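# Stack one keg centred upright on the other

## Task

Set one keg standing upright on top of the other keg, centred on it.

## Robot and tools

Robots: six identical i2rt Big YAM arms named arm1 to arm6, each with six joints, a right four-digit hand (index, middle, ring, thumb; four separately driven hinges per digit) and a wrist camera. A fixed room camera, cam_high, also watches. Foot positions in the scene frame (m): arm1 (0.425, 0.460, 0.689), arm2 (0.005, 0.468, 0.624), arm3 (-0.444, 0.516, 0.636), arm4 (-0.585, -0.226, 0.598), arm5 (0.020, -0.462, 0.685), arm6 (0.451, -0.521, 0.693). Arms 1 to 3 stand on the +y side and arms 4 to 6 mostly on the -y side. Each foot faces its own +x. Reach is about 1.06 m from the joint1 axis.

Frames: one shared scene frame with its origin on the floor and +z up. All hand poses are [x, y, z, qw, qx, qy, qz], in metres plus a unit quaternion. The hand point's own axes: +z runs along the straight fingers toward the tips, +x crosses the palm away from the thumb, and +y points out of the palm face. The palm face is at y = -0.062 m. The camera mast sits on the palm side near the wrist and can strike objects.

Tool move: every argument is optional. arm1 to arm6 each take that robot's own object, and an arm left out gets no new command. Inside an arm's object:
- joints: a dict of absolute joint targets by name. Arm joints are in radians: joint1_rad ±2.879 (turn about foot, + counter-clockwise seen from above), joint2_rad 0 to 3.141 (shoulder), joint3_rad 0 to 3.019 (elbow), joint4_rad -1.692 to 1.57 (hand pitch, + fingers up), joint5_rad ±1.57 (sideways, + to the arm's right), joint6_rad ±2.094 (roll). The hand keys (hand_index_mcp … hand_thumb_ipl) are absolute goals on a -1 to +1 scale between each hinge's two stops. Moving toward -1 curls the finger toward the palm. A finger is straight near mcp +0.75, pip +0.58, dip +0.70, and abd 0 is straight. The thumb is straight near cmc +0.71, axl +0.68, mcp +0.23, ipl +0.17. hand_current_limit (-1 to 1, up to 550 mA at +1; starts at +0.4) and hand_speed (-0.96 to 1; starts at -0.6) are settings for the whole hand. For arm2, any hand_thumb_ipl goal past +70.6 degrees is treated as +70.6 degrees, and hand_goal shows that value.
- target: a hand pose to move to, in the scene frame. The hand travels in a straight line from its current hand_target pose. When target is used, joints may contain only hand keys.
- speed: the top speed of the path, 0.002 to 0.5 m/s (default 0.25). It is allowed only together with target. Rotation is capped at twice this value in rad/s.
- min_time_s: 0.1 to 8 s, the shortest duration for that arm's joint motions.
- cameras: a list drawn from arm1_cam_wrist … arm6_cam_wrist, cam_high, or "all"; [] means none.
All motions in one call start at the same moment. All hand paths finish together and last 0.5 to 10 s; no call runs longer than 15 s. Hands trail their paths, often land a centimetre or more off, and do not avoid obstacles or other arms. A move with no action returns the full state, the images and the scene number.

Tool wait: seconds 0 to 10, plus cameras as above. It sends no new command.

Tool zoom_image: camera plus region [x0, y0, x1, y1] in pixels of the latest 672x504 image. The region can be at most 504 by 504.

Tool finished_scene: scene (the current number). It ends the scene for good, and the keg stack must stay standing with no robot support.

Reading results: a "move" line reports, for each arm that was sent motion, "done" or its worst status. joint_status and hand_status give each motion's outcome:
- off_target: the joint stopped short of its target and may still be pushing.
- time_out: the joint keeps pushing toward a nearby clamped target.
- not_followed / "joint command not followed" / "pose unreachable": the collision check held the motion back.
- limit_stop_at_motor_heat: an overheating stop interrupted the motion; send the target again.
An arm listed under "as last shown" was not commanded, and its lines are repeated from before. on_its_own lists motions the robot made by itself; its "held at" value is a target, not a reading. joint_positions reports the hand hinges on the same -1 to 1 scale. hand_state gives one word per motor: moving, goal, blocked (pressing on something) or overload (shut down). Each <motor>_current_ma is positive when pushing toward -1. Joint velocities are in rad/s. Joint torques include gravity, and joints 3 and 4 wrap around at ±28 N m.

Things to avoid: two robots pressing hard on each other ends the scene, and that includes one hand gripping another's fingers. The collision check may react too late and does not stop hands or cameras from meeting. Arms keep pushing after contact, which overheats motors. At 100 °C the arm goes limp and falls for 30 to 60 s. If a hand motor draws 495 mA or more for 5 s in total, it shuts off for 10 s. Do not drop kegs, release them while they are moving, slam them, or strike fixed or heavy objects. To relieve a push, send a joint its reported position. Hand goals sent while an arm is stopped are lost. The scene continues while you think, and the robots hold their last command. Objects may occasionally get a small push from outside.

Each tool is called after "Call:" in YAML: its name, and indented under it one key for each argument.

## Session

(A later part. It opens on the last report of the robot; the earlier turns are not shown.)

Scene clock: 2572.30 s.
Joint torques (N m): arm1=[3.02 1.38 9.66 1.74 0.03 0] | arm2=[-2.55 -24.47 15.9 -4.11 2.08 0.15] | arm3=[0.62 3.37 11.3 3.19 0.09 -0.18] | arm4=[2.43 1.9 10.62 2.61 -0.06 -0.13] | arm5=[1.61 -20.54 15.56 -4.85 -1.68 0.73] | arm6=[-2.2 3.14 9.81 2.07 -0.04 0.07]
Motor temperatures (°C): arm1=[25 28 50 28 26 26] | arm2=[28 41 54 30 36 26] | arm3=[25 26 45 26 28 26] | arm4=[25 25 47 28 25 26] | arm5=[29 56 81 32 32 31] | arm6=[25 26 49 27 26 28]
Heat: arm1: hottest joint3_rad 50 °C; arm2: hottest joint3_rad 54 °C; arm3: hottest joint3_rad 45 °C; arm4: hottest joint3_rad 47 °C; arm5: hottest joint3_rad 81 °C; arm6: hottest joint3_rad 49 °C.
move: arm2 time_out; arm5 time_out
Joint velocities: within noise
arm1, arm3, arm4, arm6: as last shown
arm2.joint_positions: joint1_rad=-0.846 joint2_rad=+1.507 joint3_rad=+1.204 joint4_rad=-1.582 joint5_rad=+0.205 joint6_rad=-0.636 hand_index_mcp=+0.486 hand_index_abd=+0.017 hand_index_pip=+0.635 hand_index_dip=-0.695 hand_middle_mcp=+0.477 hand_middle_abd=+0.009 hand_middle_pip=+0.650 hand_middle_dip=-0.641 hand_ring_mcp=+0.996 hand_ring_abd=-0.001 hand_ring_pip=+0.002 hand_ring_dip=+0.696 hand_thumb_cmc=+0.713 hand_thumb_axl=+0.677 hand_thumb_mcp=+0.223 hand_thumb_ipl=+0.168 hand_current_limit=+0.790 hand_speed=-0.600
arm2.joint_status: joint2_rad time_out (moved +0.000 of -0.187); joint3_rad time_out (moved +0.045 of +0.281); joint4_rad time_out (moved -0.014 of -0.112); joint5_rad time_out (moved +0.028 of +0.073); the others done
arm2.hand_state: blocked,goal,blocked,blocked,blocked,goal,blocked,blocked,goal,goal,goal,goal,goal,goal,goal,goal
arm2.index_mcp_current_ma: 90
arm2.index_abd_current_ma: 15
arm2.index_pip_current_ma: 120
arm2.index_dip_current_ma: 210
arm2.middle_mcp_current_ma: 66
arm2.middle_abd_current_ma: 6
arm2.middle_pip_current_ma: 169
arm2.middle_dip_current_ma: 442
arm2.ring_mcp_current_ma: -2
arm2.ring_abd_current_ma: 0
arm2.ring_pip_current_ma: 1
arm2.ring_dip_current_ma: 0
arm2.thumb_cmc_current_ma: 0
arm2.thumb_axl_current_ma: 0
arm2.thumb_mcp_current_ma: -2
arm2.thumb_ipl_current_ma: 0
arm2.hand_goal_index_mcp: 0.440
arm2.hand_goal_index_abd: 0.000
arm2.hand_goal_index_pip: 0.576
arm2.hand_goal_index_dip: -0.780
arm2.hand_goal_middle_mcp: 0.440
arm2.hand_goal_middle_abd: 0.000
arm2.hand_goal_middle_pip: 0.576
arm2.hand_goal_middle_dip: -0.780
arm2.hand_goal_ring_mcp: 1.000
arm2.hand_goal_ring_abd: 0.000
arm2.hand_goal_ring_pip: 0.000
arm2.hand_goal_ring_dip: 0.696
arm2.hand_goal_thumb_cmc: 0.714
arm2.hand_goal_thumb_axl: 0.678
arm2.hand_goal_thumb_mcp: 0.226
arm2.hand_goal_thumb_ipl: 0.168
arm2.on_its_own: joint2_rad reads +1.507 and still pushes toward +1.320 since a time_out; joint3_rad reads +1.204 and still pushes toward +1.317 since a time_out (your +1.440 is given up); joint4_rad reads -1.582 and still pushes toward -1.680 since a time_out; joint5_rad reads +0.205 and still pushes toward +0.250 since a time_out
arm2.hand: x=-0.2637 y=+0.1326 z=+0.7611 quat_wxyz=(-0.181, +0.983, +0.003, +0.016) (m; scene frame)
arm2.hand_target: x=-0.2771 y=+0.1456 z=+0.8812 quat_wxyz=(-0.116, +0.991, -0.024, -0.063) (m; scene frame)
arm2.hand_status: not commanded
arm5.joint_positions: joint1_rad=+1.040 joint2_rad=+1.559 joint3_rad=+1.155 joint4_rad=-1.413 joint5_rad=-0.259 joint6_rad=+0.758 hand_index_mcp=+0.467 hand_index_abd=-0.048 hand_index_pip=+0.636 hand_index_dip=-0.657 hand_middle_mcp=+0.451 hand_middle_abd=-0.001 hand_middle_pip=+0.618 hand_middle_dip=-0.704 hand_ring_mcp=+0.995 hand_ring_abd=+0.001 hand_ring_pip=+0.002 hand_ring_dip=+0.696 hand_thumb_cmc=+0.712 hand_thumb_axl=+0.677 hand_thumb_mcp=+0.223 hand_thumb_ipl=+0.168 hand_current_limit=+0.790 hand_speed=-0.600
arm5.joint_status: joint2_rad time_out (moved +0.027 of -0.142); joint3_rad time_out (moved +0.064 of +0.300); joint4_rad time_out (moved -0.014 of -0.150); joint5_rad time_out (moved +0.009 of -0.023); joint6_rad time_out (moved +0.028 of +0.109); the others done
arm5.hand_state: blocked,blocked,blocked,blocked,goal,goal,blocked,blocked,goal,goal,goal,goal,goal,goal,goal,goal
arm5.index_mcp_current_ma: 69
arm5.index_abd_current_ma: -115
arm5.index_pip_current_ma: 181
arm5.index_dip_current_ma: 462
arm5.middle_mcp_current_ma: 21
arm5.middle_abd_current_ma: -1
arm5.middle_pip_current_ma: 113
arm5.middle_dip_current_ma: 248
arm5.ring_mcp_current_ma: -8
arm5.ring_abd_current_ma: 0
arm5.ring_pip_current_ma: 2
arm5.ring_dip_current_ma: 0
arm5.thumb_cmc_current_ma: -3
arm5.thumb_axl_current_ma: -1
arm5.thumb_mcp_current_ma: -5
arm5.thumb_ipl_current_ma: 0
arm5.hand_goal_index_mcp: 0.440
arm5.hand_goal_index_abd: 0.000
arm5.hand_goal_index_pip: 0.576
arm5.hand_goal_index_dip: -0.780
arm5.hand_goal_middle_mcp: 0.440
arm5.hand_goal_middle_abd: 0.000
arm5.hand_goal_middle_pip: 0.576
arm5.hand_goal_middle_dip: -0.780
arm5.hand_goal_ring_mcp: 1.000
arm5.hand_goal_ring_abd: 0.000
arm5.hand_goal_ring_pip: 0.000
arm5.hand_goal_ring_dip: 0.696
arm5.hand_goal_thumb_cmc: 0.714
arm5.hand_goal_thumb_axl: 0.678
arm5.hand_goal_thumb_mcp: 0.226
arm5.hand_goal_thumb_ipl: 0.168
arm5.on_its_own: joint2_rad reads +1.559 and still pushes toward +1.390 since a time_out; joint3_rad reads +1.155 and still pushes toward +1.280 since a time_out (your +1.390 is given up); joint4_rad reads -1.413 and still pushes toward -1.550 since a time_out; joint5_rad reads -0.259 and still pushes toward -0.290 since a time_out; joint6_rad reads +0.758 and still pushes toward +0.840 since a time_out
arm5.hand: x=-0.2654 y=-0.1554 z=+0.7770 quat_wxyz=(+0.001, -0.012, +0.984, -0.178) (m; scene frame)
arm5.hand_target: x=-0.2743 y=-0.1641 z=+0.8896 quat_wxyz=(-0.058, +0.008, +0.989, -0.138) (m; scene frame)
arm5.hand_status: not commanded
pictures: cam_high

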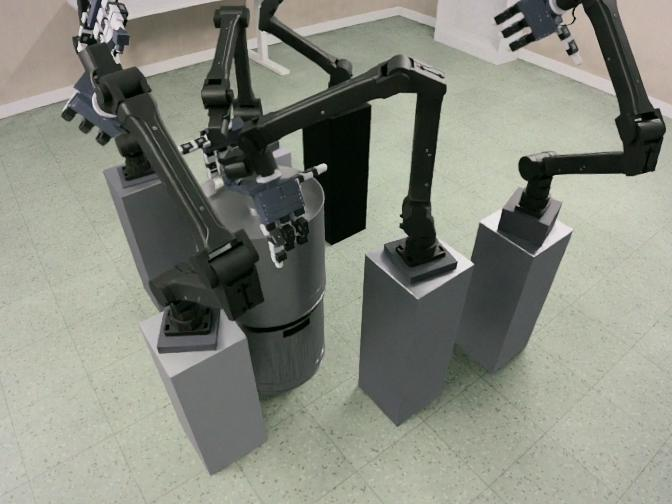

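Call:
move:
  arm2: {"joints": {"joint1_rad": -0.865, "joint2_rad": 1.42, "joint3_rad": 1.20, "joint4_rad": -1.58, "joint5_rad": 0.235, "joint6_rad": -0.63}, "min_time_s": 3}
  arm5: {"joints": {"joint1_rad": 1.057, "joint2_rad": 1.49, "joint3_rad": 1.13, "joint4_rad": -1.44, "joint5_rad": -0.27, "joint6_rad": 0.80}, "min_time_s": 3}
  cameras: ["cam_high"]

Call:
zoom_image:
  camera: "cam_high"
  region: [210, 240, 350, 400]

Scene clock: 2598.77 s.
Joint torques (N m): arm1=[2.96 1.38 9.69 1.76 0.04 0] | arm2=[-2.67 -19.78 8.99 -2.71 1.96 0.22] | arm3=[1.03 3.55 11.26 3.08 0.05 -0.23] | arm4=[2.26 1.67 10.7 2.78 -0.05 -0.06] | arm5=[0.32 -15.97 10.28 -3.12 -0.7 0.71] | arm6=[-2.26 3.14 9.81 2.03 -0.04 0.06]
Motor temperatures (°C): arm1=[25 28 50 28 26 26] | arm2=[28 43 55 30 38 26] | arm3=[25 26 45 26 28 26] | arm4=[25 25 47 28 25 26] | arm5=[29 54 77 32 32 31] | arm6=[25 26 49 27 26 28]
Heat: arm1: hottest joint3_rad 50 °C; arm2: hottest joint3_rad 55 °C; arm3: hottest joint3_rad 45 °C; arm4: hottest joint3_rad 47 °C; arm5: hottest joint3_rad 77 °C; arm6: hottest joint3_rad 49 °C.
move: arm2 time_out; arm5 time_out
Joint velocities: within noise
arm1, arm3, arm4, arm6: as last shown
arm2.joint_positions: joint1_rad=-0.845 joint2_rad=+1.542 joint3_rad=+1.173 joint4_rad=-1.518 joint5_rad=+0.193 joint6_rad=-0.653 hand_index_mcp=+0.421 hand_index_abd=+0.015 hand_index_pip=+0.627 hand_index_dip=-0.684 hand_middle_mcp=+0.424 hand_middle_abd=+0.011 hand_middle_pip=+0.632 hand_middle_dip=-0.644 hand_ring_mcp=+0.996 hand_ring_abd=-0.001 hand_ring_pip=+0.002 hand_ring_dip=+0.696 hand_thumb_cmc=+0.713 hand_thumb_axl=+0.677 hand_thumb_mcp=+0.223 hand_thumb_ipl=+0.168 hand_current_limit=+0.790 hand_speed=-0.600
arm2.joint_status: joint4_rad time_out (moved +0.064 of +0.002); joint5_rad time_out (moved -0.012 of +0.030); the others done
arm2.hand_state: goal,goal,blocked,blocked,goal,goal,blocked,blocked,goal,goal,goal,goal,goal,goal,goal,goal
arm2.index_mcp_current_ma: -23
arm2.index_abd_current_ma: 13
arm2.index_pip_current_ma: 96
arm2.index_dip_current_ma: 250
arm2.middle_mcp_current_ma: -18
arm2.middle_abd_current_ma: 8
arm2.middle_pip_current_ma: 110
arm2.middle_dip_current_ma: 425
arm2.ring_mcp_current_ma: -2
arm2.ring_abd_current_ma: 0
arm2.ring_pip_current_ma: 1
arm2.ring_dip_current_ma: 0
arm2.thumb_cmc_current_ma: 0
arm2.thumb_axl_current_ma: 0
arm2.thumb_mcp_current_ma: -2
arm2.thumb_ipl_current_ma: 0
arm2.hand_goal_index_mcp: 0.440
arm2.hand_goal_index_abd: 0.000
arm2.hand_goal_index_pip: 0.576
arm2.hand_goal_index_dip: -0.780
arm2.hand_goal_middle_mcp: 0.440
arm2.hand_goal_middle_abd: 0.000
arm2.hand_goal_middle_pip: 0.576
arm2.hand_goal_middle_dip: -0.780
arm2.hand_goal_ring_mcp: 1.000
arm2.hand_goal_ring_abd: 0.000
arm2.hand_goal_ring_pip: 0.000
arm2.hand_goal_ring_dip: 0.696
arm2.hand_goal_thumb_cmc: 0.714
arm2.hand_goal_thumb_axl: 0.678
arm2.hand_goal_thumb_mcp: 0.226
arm2.hand_goal_thumb_ipl: 0.168
arm2.on_its_own: joint4_rad reads -1.518 and still pushes toward -1.580 since a time_out; joint5_rad reads +0.193 and still pushes toward +0.235 since a time_out
arm2.hand: x=-0.2630 y=+0.1269 z=+0.7358 quat_wxyz=(-0.178, +0.984, +0.011, +0.022) (m; scene frame)
arm2.hand_target: x=-0.2732 y=+0.1439 z=+0.7954 quat_wxyz=(-0.157, +0.987, -0.012, -0.021) (m; scene frame)
arm2.hand_status: not commanded
arm5.joint_positions: joint1_rad=+1.042 joint2_rad=+1.593 joint3_rad=+1.073 joint4_rad=-1.351 joint5_rad=-0.260 joint6_rad=+0.730 hand_index_mcp=+0.449 hand_index_abd=-0.050 hand_index_pip=+0.636 hand_index_dip=-0.657 hand_middle_mcp=+0.438 hand_middle_abd=-0.004 hand_middle_pip=+0.612 hand_middle_dip=-0.706 hand_ring_mcp=+0.995 hand_ring_abd=+0.001 hand_ring_pip=+0.002 hand_ring_dip=+0.696 hand_thumb_cmc=+0.712 hand_thumb_axl=+0.677 hand_thumb_mcp=+0.223 hand_thumb_ipl=+0.168 hand_current_limit=+0.790 hand_speed=-0.600
arm5.joint_status: joint4_rad time_out (moved +0.062 of -0.027); joint6_rad time_out (moved -0.028 of +0.042); the others done
arm5.hand_state: goal,blocked,blocked,blocked,goal,goal,blocked,blocked,goal,goal,goal,goal,goal,goal,goal,goal
arm5.index_mcp_current_ma: 18
arm5.index_abd_current_ma: -120
arm5.index_pip_current_ma: 181
arm5.index_dip_current_ma: 463
arm5.middle_mcp_current_ma: -2
arm5.middle_abd_current_ma: -4
arm5.middle_pip_current_ma: 94
arm5.middle_dip_current_ma: 239
arm5.ring_mcp_current_ma: -8
arm5.ring_abd_current_ma: 0
arm5.ring_pip_current_ma: 2
arm5.ring_dip_current_ma: 0
arm5.thumb_cmc_current_ma: -3
arm5.thumb_axl_current_ma: -1
arm5.thumb_mcp_current_ma: -5
arm5.thumb_ipl_current_ma: 0
arm5.hand_goal_index_mcp: 0.440
arm5.hand_goal_index_abd: 0.000
arm5.hand_goal_index_pip: 0.576
arm5.hand_goal_index_dip: -0.780
arm5.hand_goal_middle_mcp: 0.440
arm5.hand_goal_middle_abd: 0.000
arm5.hand_goal_middle_pip: 0.576
arm5.hand_goal_middle_dip: -0.780
arm5.hand_goal_ring_mcp: 1.000
arm5.hand_goal_ring_abd: 0.000
arm5.hand_goal_ring_pip: 0.000
arm5.hand_goal_ring_dip: 0.696
arm5.hand_goal_thumb_cmc: 0.714
arm5.hand_goal_thumb_axl: 0.678
arm5.hand_goal_thumb_mcp: 0.226
arm5.hand_goal_thumb_ipl: 0.168
arm5.on_its_own: joint4_rad reads -1.351 and still pushes toward -1.440 since a time_out; joint6_rad reads +0.730 and still pushes toward +0.800 since a time_out
arm5.hand: x=-0.2531 y=-0.1702 z=+0.7365 quat_wxyz=(+0.018, -0.023, +0.980, -0.197) (m; scene frame)
arm5.hand_target: x=-0.2572 y=-0.1731 z=+0.7961 quat_wxyz=(-0.004, +0.000, +0.984, -0.176) (m; scene frame)
arm5.hand_status: not commanded
pictures: cam_high

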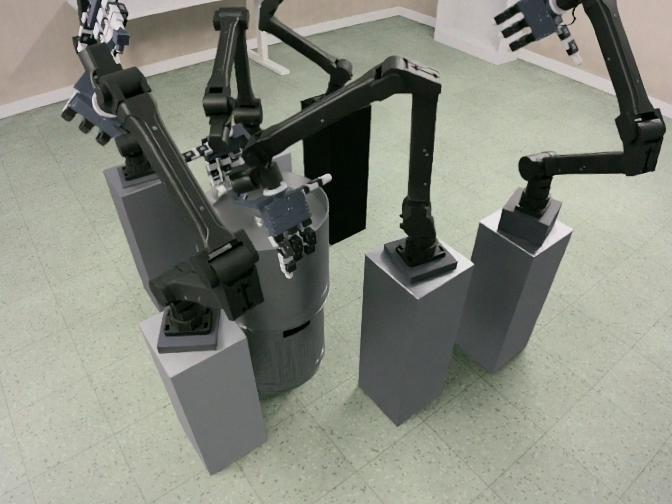

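Scaled by 3.150 from the camera's 672x504 image, which has a finer 960x720 frame.

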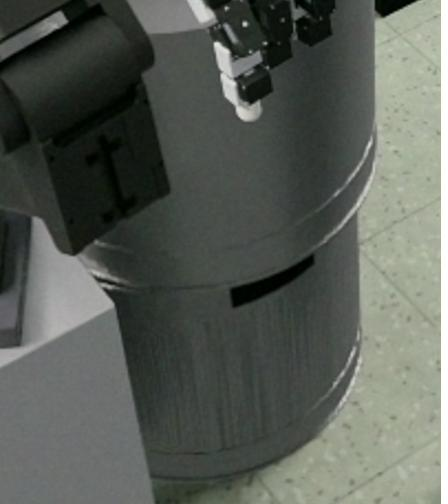

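Call:
move:
  arm2: {"joints": {"joint1_rad": -0.865, "joint2_rad": 1.32, "joint3_rad": 1.44, "joint4_rad": -1.68, "joint5_rad": 0.25, "joint6_rad": -0.62}, "min_time_s": 3}
  arm5: {"joints": {"joint1_rad": 1.062, "joint2_rad": 1.39, "joint3_rad": 1.39, "joint4_rad": -1.55, "joint5_rad": -0.29, "joint6_rad": 0.84}, "min_time_s": 3}
  cameras: ["cam_high"]

Call:
zoom_image:
  camera: "cam_high"
  region: [210, 240, 350, 400]

Scene clock: 2678.27 s.
Joint torques (N m): arm1=[3.02 1.32 9.68 1.76 0.04 0] | arm2=[-2.37 -27.46 15.84 -4.3 1.89 0.11] | arm3=[1.32 2.73 11.17 3.17 0.08 -0.15] | arm4=[1.96 1.73 10.7 2.51 -0.03 -0.1] | arm5=[0.79 -23.12 15.3 -4.93 -1.51 0.77] | arm6=[-2.26 3.02 9.85 2.04 -0.02 0.06]
Motor temperatures (°C): arm1=[25 28 50 28 26 26] | arm2=[28 44 52 30 40 26] | arm3=[25 26 45 26 28 26] | arm4=[25 25 47 28 25 26] | arm5=[29 46 72 31 30 31] | arm6=[25 26 49 27 26 28]
Heat: arm1: hottest joint3_rad 50 °C; arm2: hottest joint3_rad 52 °C; arm3: hottest joint3_rad 45 °C; arm4: hottest joint3_rad 47 °C; arm5: hottest joint3_rad 72 °C; arm6: hottest joint3_rad 49 °C.
move: arm2 time_out; arm5 time_out
Joint velocities: within noise
arm1, arm3, arm4, arm6: as last shown
arm2.joint_positions: joint1_rad=-0.850 joint2_rad=+1.542 joint3_rad=+1.210 joint4_rad=-1.577 joint5_rad=+0.210 joint6_rad=-0.632 hand_index_mcp=+0.487 hand_index_abd=+0.017 hand_index_pip=+0.627 hand_index_dip=-0.684 hand_middle_mcp=+0.475 hand_middle_abd=+0.011 hand_middle_pip=+0.652 hand_middle_dip=-0.639 hand_ring_mcp=+0.996 hand_ring_abd=-0.001 hand_ring_pip=+0.002 hand_ring_dip=+0.696 hand_thumb_cmc=+0.713 hand_thumb_axl=+0.677 hand_thumb_mcp=+0.223 hand_thumb_ipl=+0.168 hand_current_limit=+0.790 hand_speed=-0.600
arm2.joint_status: joint2_rad time_out (moved +0.000 of -0.222); joint3_rad time_out (moved +0.037 of +0.267); joint4_rad time_out (moved -0.060 of -0.162); joint5_rad time_out (moved +0.017 of +0.057); the others done
arm2.hand_state: blocked,goal,blocked,blocked,blocked,goal,blocked,blocked,goal,goal,goal,goal,goal,goal,goal,goal
arm2.index_mcp_current_ma: 94
arm2.index_abd_current_ma: 15
arm2.index_pip_current_ma: 96
arm2.index_dip_current_ma: 250
arm2.middle_mcp_current_ma: 61
arm2.middle_abd_current_ma: 8
arm2.middle_pip_current_ma: 175
arm2.middle_dip_current_ma: 449
arm2.ring_mcp_current_ma: -2
arm2.ring_abd_current_ma: 0
arm2.ring_pip_current_ma: 1
arm2.ring_dip_current_ma: 0
arm2.thumb_cmc_current_ma: 0
arm2.thumb_axl_current_ma: 0
arm2.thumb_mcp_current_ma: -2
arm2.thumb_ipl_current_ma: 0
arm2.hand_goal_index_mcp: 0.440
arm2.hand_goal_index_abd: 0.000
arm2.hand_goal_index_pip: 0.576
arm2.hand_goal_index_dip: -0.780
arm2.hand_goal_middle_mcp: 0.440
arm2.hand_goal_middle_abd: 0.000
arm2.hand_goal_middle_pip: 0.576
arm2.hand_goal_middle_dip: -0.780
arm2.hand_goal_ring_mcp: 1.000
arm2.hand_goal_ring_abd: 0.000
arm2.hand_goal_ring_pip: 0.000
arm2.hand_goal_ring_dip: 0.696
arm2.hand_goal_thumb_cmc: 0.714
arm2.hand_goal_thumb_axl: 0.678
arm2.hand_goal_thumb_mcp: 0.226
arm2.hand_goal_thumb_ipl: 0.168
arm2.on_its_own: joint2_rad reads +1.542 and still pushes toward +1.320 since a time_out; joint3_rad reads +1.210 and still pushes toward +1.323 since a time_out (your +1.440 is given up); joint4_rad reads -1.577 and still pushes toward -1.680 since a time_out; joint5_rad reads +0.210 and still pushes toward +0.250 since a time_out
arm2.hand: x=-0.2683 y=+0.1316 z=+0.7492 quat_wxyz=(-0.191, +0.981, +0.001, +0.021) (m; scene frame)
arm2.hand_target: x=-0.2781 y=+0.1444 z=+0.8838 quat_wxyz=(-0.113, +0.991, -0.024, -0.064) (m; scene frame)
arm2.hand_status: not commanded
arm5.joint_positions: joint1_rad=+1.042 joint2_rad=+1.593 joint3_rad=+1.163 joint4_rad=-1.408 joint5_rad=-0.263 joint6_rad=+0.759 hand_index_mcp=+0.469 hand_index_abd=-0.048 hand_index_pip=+0.636 hand_index_dip=-0.654 hand_middle_mcp=+0.454 hand_middle_abd=-0.003 hand_middle_pip=+0.616 hand_middle_dip=-0.703 hand_ring_mcp=+0.995 hand_ring_abd=+0.001 hand_ring_pip=+0.002 hand_ring_dip=+0.696 hand_thumb_cmc=+0.712 hand_thumb_axl=+0.677 hand_thumb_mcp=+0.223 hand_thumb_ipl=+0.168 hand_current_limit=+0.790 hand_speed=-0.600
arm5.joint_status: joint2_rad time_out (moved +0.000 of -0.203); joint3_rad time_out (moved +0.089 of +0.317); joint4_rad time_out (moved -0.056 of -0.199); joint6_rad time_out (moved +0.028 of +0.110); the others done
arm5.hand_state: blocked,blocked,blocked,blocked,goal,goal,blocked,blocked,goal,goal,goal,goal,goal,goal,goal,goal
arm5.index_mcp_current_ma: 78
arm5.index_abd_current_ma: -114
arm5.index_pip_current_ma: 183
arm5.index_dip_current_ma: 474
arm5.middle_mcp_current_ma: 31
arm5.middle_abd_current_ma: -4
arm5.middle_pip_current_ma: 106
arm5.middle_dip_current_ma: 252
arm5.ring_mcp_current_ma: -8
arm5.ring_abd_current_ma: 0
arm5.ring_pip_current_ma: 2
arm5.ring_dip_current_ma: 0
arm5.thumb_cmc_current_ma: -3
arm5.thumb_axl_current_ma: -1
arm5.thumb_mcp_current_ma: -5
arm5.thumb_ipl_current_ma: 0
arm5.hand_goal_index_mcp: 0.440
arm5.hand_goal_index_abd: 0.000
arm5.hand_goal_index_pip: 0.576
arm5.hand_goal_index_dip: -0.780
arm5.hand_goal_middle_mcp: 0.440
arm5.hand_goal_middle_abd: 0.000
arm5.hand_goal_middle_pip: 0.576
arm5.hand_goal_middle_dip: -0.780
arm5.hand_goal_ring_mcp: 1.000
arm5.hand_goal_ring_abd: 0.000
arm5.hand_goal_ring_pip: 0.000
arm5.hand_goal_ring_dip: 0.696
arm5.hand_goal_thumb_cmc: 0.714
arm5.hand_goal_thumb_axl: 0.678
arm5.hand_goal_thumb_mcp: 0.226
arm5.hand_goal_thumb_ipl: 0.168
arm5.on_its_own: joint2_rad reads +1.593 and still pushes toward +1.390 since a time_out; joint3_rad reads +1.163 and still pushes toward +1.285 since a time_out (your +1.390 is given up); joint4_rad reads -1.408 and still pushes toward -1.550 since a time_out; joint6_rad reads +0.759 and still pushes toward +0.840 since a time_out
arm5.hand: x=-0.2690 y=-0.1546 z=+0.7658 quat_wxyz=(+0.007, -0.011, +0.982, -0.187) (m; scene frame)
arm5.hand_target: x=-0.2755 y=-0.1631 z=+0.8918 quat_wxyz=(-0.060, +0.008, +0.989, -0.136) (m; scene frame)
arm5.hand_status: not commanded
pictures: cam_high

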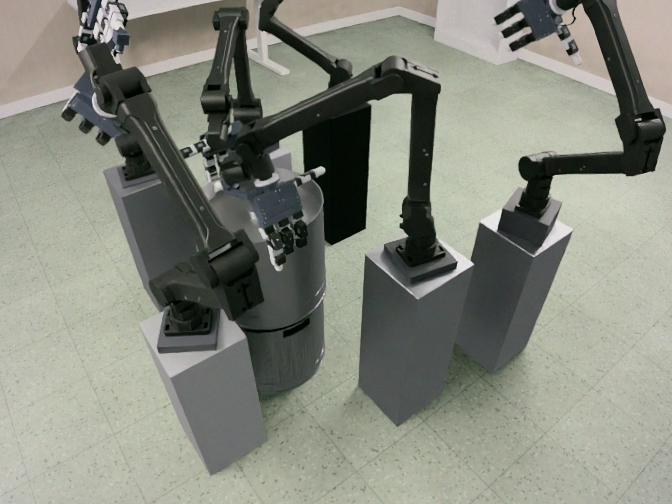

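Scaled by 3.150 from the camera's 672x504 image, which has a finer 960x720 frame.

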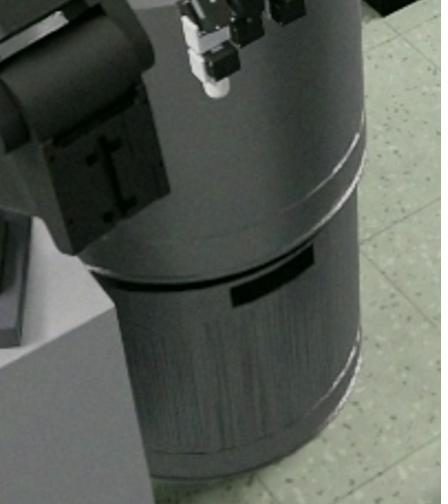

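Call:
move:
  arm2: {"joints": {"joint1_rad": -0.865, "joint2_rad": 1.433, "joint3_rad": 1.213, "joint4_rad": -1.60, "joint5_rad": 0.24, "joint6_rad": -0.62}, "min_time_s": 4}
  arm5: {"joints": {"joint1_rad": 1.06, "joint2_rad": 1.52, "joint3_rad": 1.18, "joint4_rad": -1.42, "joint5_rad": -0.28, "joint6_rad": 0.83}, "min_time_s": 4}
  cameras: ["cam_high"]

Call:
zoom_image:
  camera: "cam_high"
  region: [210, 240, 350, 400]

Scene clock: 2712.03 s.
Joint torques (N m): arm1=[3.02 1.38 9.68 1.74 0.03 0] | arm2=[-2.43 -19.19 9.44 -2.76 1.87 0.18] | arm3=[1.85 2.96 11.37 2.97 0.06 -0.19] | arm4=[1.9 1.44 10.67 2.84 -0.05 -0.07] | arm5=[0.85 -16.56 11.29 -2.59 -0.68 0.66] | arm6=[-2.02 3.31 9.77 2.02 -0.03 0.07]
Motor temperatures (°C): arm1=[25 28 50 28 26 26] | arm2=[28 46 54 30 41 26] | arm3=[25 26 45 26 28 26] | arm4=[25 25 47 28 25 26] | arm5=[29 49 79 32 31 32] | arm6=[25 26 49 27 26 28]
Heat: arm1: hottest joint3_rad 50 °C; arm2: hottest joint3_rad 54 °C; arm3: hottest joint3_rad 45 °C; arm4: hottest joint3_rad 47 °C; arm5: hottest joint3_rad 79 °C; arm6: hottest joint3_rad 49 °C.
move: arm2 time_out; arm5 time_out
Joint velocities: within noise
arm1, arm3, arm4, arm6: as last shown
arm2.joint_positions: joint1_rad=-0.849 joint2_rad=+1.548 joint3_rad=+1.181 joint4_rad=-1.538 joint5_rad=+0.200 joint6_rad=-0.640 hand_index_mcp=+0.433 hand_index_abd=+0.017 hand_index_pip=+0.627 hand_index_dip=-0.684 hand_middle_mcp=+0.428 hand_middle_abd=+0.012 hand_middle_pip=+0.641 hand_middle_dip=-0.639 hand_ring_mcp=+0.996 hand_ring_abd=-0.001 hand_ring_pip=+0.002 hand_ring_dip=+0.696 hand_thumb_cmc=+0.713 hand_thumb_axl=+0.677 hand_thumb_mcp=+0.223 hand_thumb_ipl=+0.168 hand_current_limit=+0.790 hand_speed=-0.600
arm2.joint_status: joint4_rad time_out (moved +0.040 of -0.023); joint5_rad time_out (moved -0.010 of +0.030); the others done
arm2.hand_state: goal,goal,blocked,blocked,goal,goal,blocked,blocked,goal,goal,goal,goal,goal,goal,goal,goal
arm2.index_mcp_current_ma: -6
arm2.index_abd_current_ma: 15
arm2.index_pip_current_ma: 96
arm2.index_dip_current_ma: 250
arm2.middle_mcp_current_ma: -12
arm2.middle_abd_current_ma: 8
arm2.middle_pip_current_ma: 139
arm2.middle_dip_current_ma: 450
arm2.ring_mcp_current_ma: -2
arm2.ring_abd_current_ma: 0
arm2.ring_pip_current_ma: 1
arm2.ring_dip_current_ma: 0
arm2.thumb_cmc_current_ma: 0
arm2.thumb_axl_current_ma: 0
arm2.thumb_mcp_current_ma: -2
arm2.thumb_ipl_current_ma: 0
arm2.hand_goal_index_mcp: 0.440
arm2.hand_goal_index_abd: 0.000
arm2.hand_goal_index_pip: 0.576
arm2.hand_goal_index_dip: -0.780
arm2.hand_goal_middle_mcp: 0.440
arm2.hand_goal_middle_abd: 0.000
arm2.hand_goal_middle_pip: 0.576
arm2.hand_goal_middle_dip: -0.780
arm2.hand_goal_ring_mcp: 1.000
arm2.hand_goal_ring_abd: 0.000
arm2.hand_goal_ring_pip: 0.000
arm2.hand_goal_ring_dip: 0.696
arm2.hand_goal_thumb_cmc: 0.714
arm2.hand_goal_thumb_axl: 0.678
arm2.hand_goal_thumb_mcp: 0.226
arm2.hand_goal_thumb_ipl: 0.168
arm2.on_its_own: joint4_rad reads -1.538 and still pushes toward -1.600 since a time_out; joint5_rad reads +0.200 and still pushes toward +0.240 since a time_out
arm2.hand: x=-0.2650 y=+0.1310 z=+0.7359 quat_wxyz=(-0.187, +0.982, +0.004, +0.025) (m; scene frame)
arm2.hand_target: x=-0.2745 y=+0.1449 z=+0.7950 quat_wxyz=(-0.166, +0.986, -0.016, -0.017) (m; scene frame)
arm2.hand_status: not commanded
arm5.joint_positions: joint1_rad=+1.047 joint2_rad=+1.621 joint3_rad=+1.111 joint4_rad=-1.350 joint5_rad=-0.270 joint6_rad=+0.760 hand_index_mcp=+0.461 hand_index_abd=-0.048 hand_index_pip=+0.636 hand_index_dip=-0.654 hand_middle_mcp=+0.446 hand_middle_abd=-0.004 hand_middle_pip=+0.616 hand_middle_dip=-0.707 hand_ring_mcp=+0.995 hand_ring_abd=+0.001 hand_ring_pip=+0.002 hand_ring_dip=+0.696 hand_thumb_cmc=+0.712 hand_thumb_axl=+0.677 hand_thumb_mcp=+0.223 hand_thumb_ipl=+0.168 hand_current_limit=+0.790 hand_speed=-0.600
arm5.joint_status: joint4_rad time_out (moved +0.058 of -0.012); joint6_rad time_out (moved +0.001 of +0.071); the others done
arm5.hand_state: blocked,blocked,blocked,blocked,goal,goal,blocked,blocked,goal,goal,goal,goal,goal,goal,goal,goal
arm5.index_mcp_current_ma: 51
arm5.index_abd_current_ma: -116
arm5.index_pip_current_ma: 183
arm5.index_dip_current_ma: 474
arm5.middle_mcp_current_ma: 11
arm5.middle_abd_current_ma: -4
arm5.middle_pip_current_ma: 106
arm5.middle_dip_current_ma: 237
arm5.ring_mcp_current_ma: -8
arm5.ring_abd_current_ma: 0
arm5.ring_pip_current_ma: 2
arm5.ring_dip_current_ma: 0
arm5.thumb_cmc_current_ma: -3
arm5.thumb_axl_current_ma: -1
arm5.thumb_mcp_current_ma: -5
arm5.thumb_ipl_current_ma: 0
arm5.hand_goal_index_mcp: 0.440
arm5.hand_goal_index_abd: 0.000
arm5.hand_goal_index_pip: 0.576
arm5.hand_goal_index_dip: -0.780
arm5.hand_goal_middle_mcp: 0.440
arm5.hand_goal_middle_abd: 0.000
arm5.hand_goal_middle_pip: 0.576
arm5.hand_goal_middle_dip: -0.780
arm5.hand_goal_ring_mcp: 1.000
arm5.hand_goal_ring_abd: 0.000
arm5.hand_goal_ring_pip: 0.000
arm5.hand_goal_ring_dip: 0.696
arm5.hand_goal_thumb_cmc: 0.714
arm5.hand_goal_thumb_axl: 0.678
arm5.hand_goal_thumb_mcp: 0.226
arm5.hand_goal_thumb_ipl: 0.168
arm5.on_its_own: joint4_rad reads -1.350 and still pushes toward -1.420 since a time_out; joint6_rad reads +0.760 and still pushes toward +0.830 since a time_out
arm5.hand: x=-0.2646 y=-0.1630 z=+0.7372 quat_wxyz=(+0.013, -0.011, +0.980, -0.196) (m; scene frame)
arm5.hand_target: x=-0.2753 y=-0.1596 z=+0.8011 quat_wxyz=(-0.019, +0.011, +0.986, -0.167) (m; scene frame)
arm5.hand_status: not commanded
pictures: cam_high

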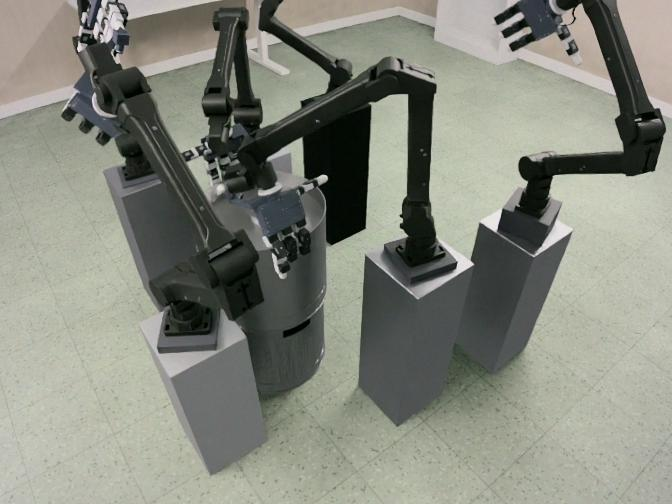

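Scaled by 3.150 from the camera's 672x504 image, which has a finer 960x720 frame.

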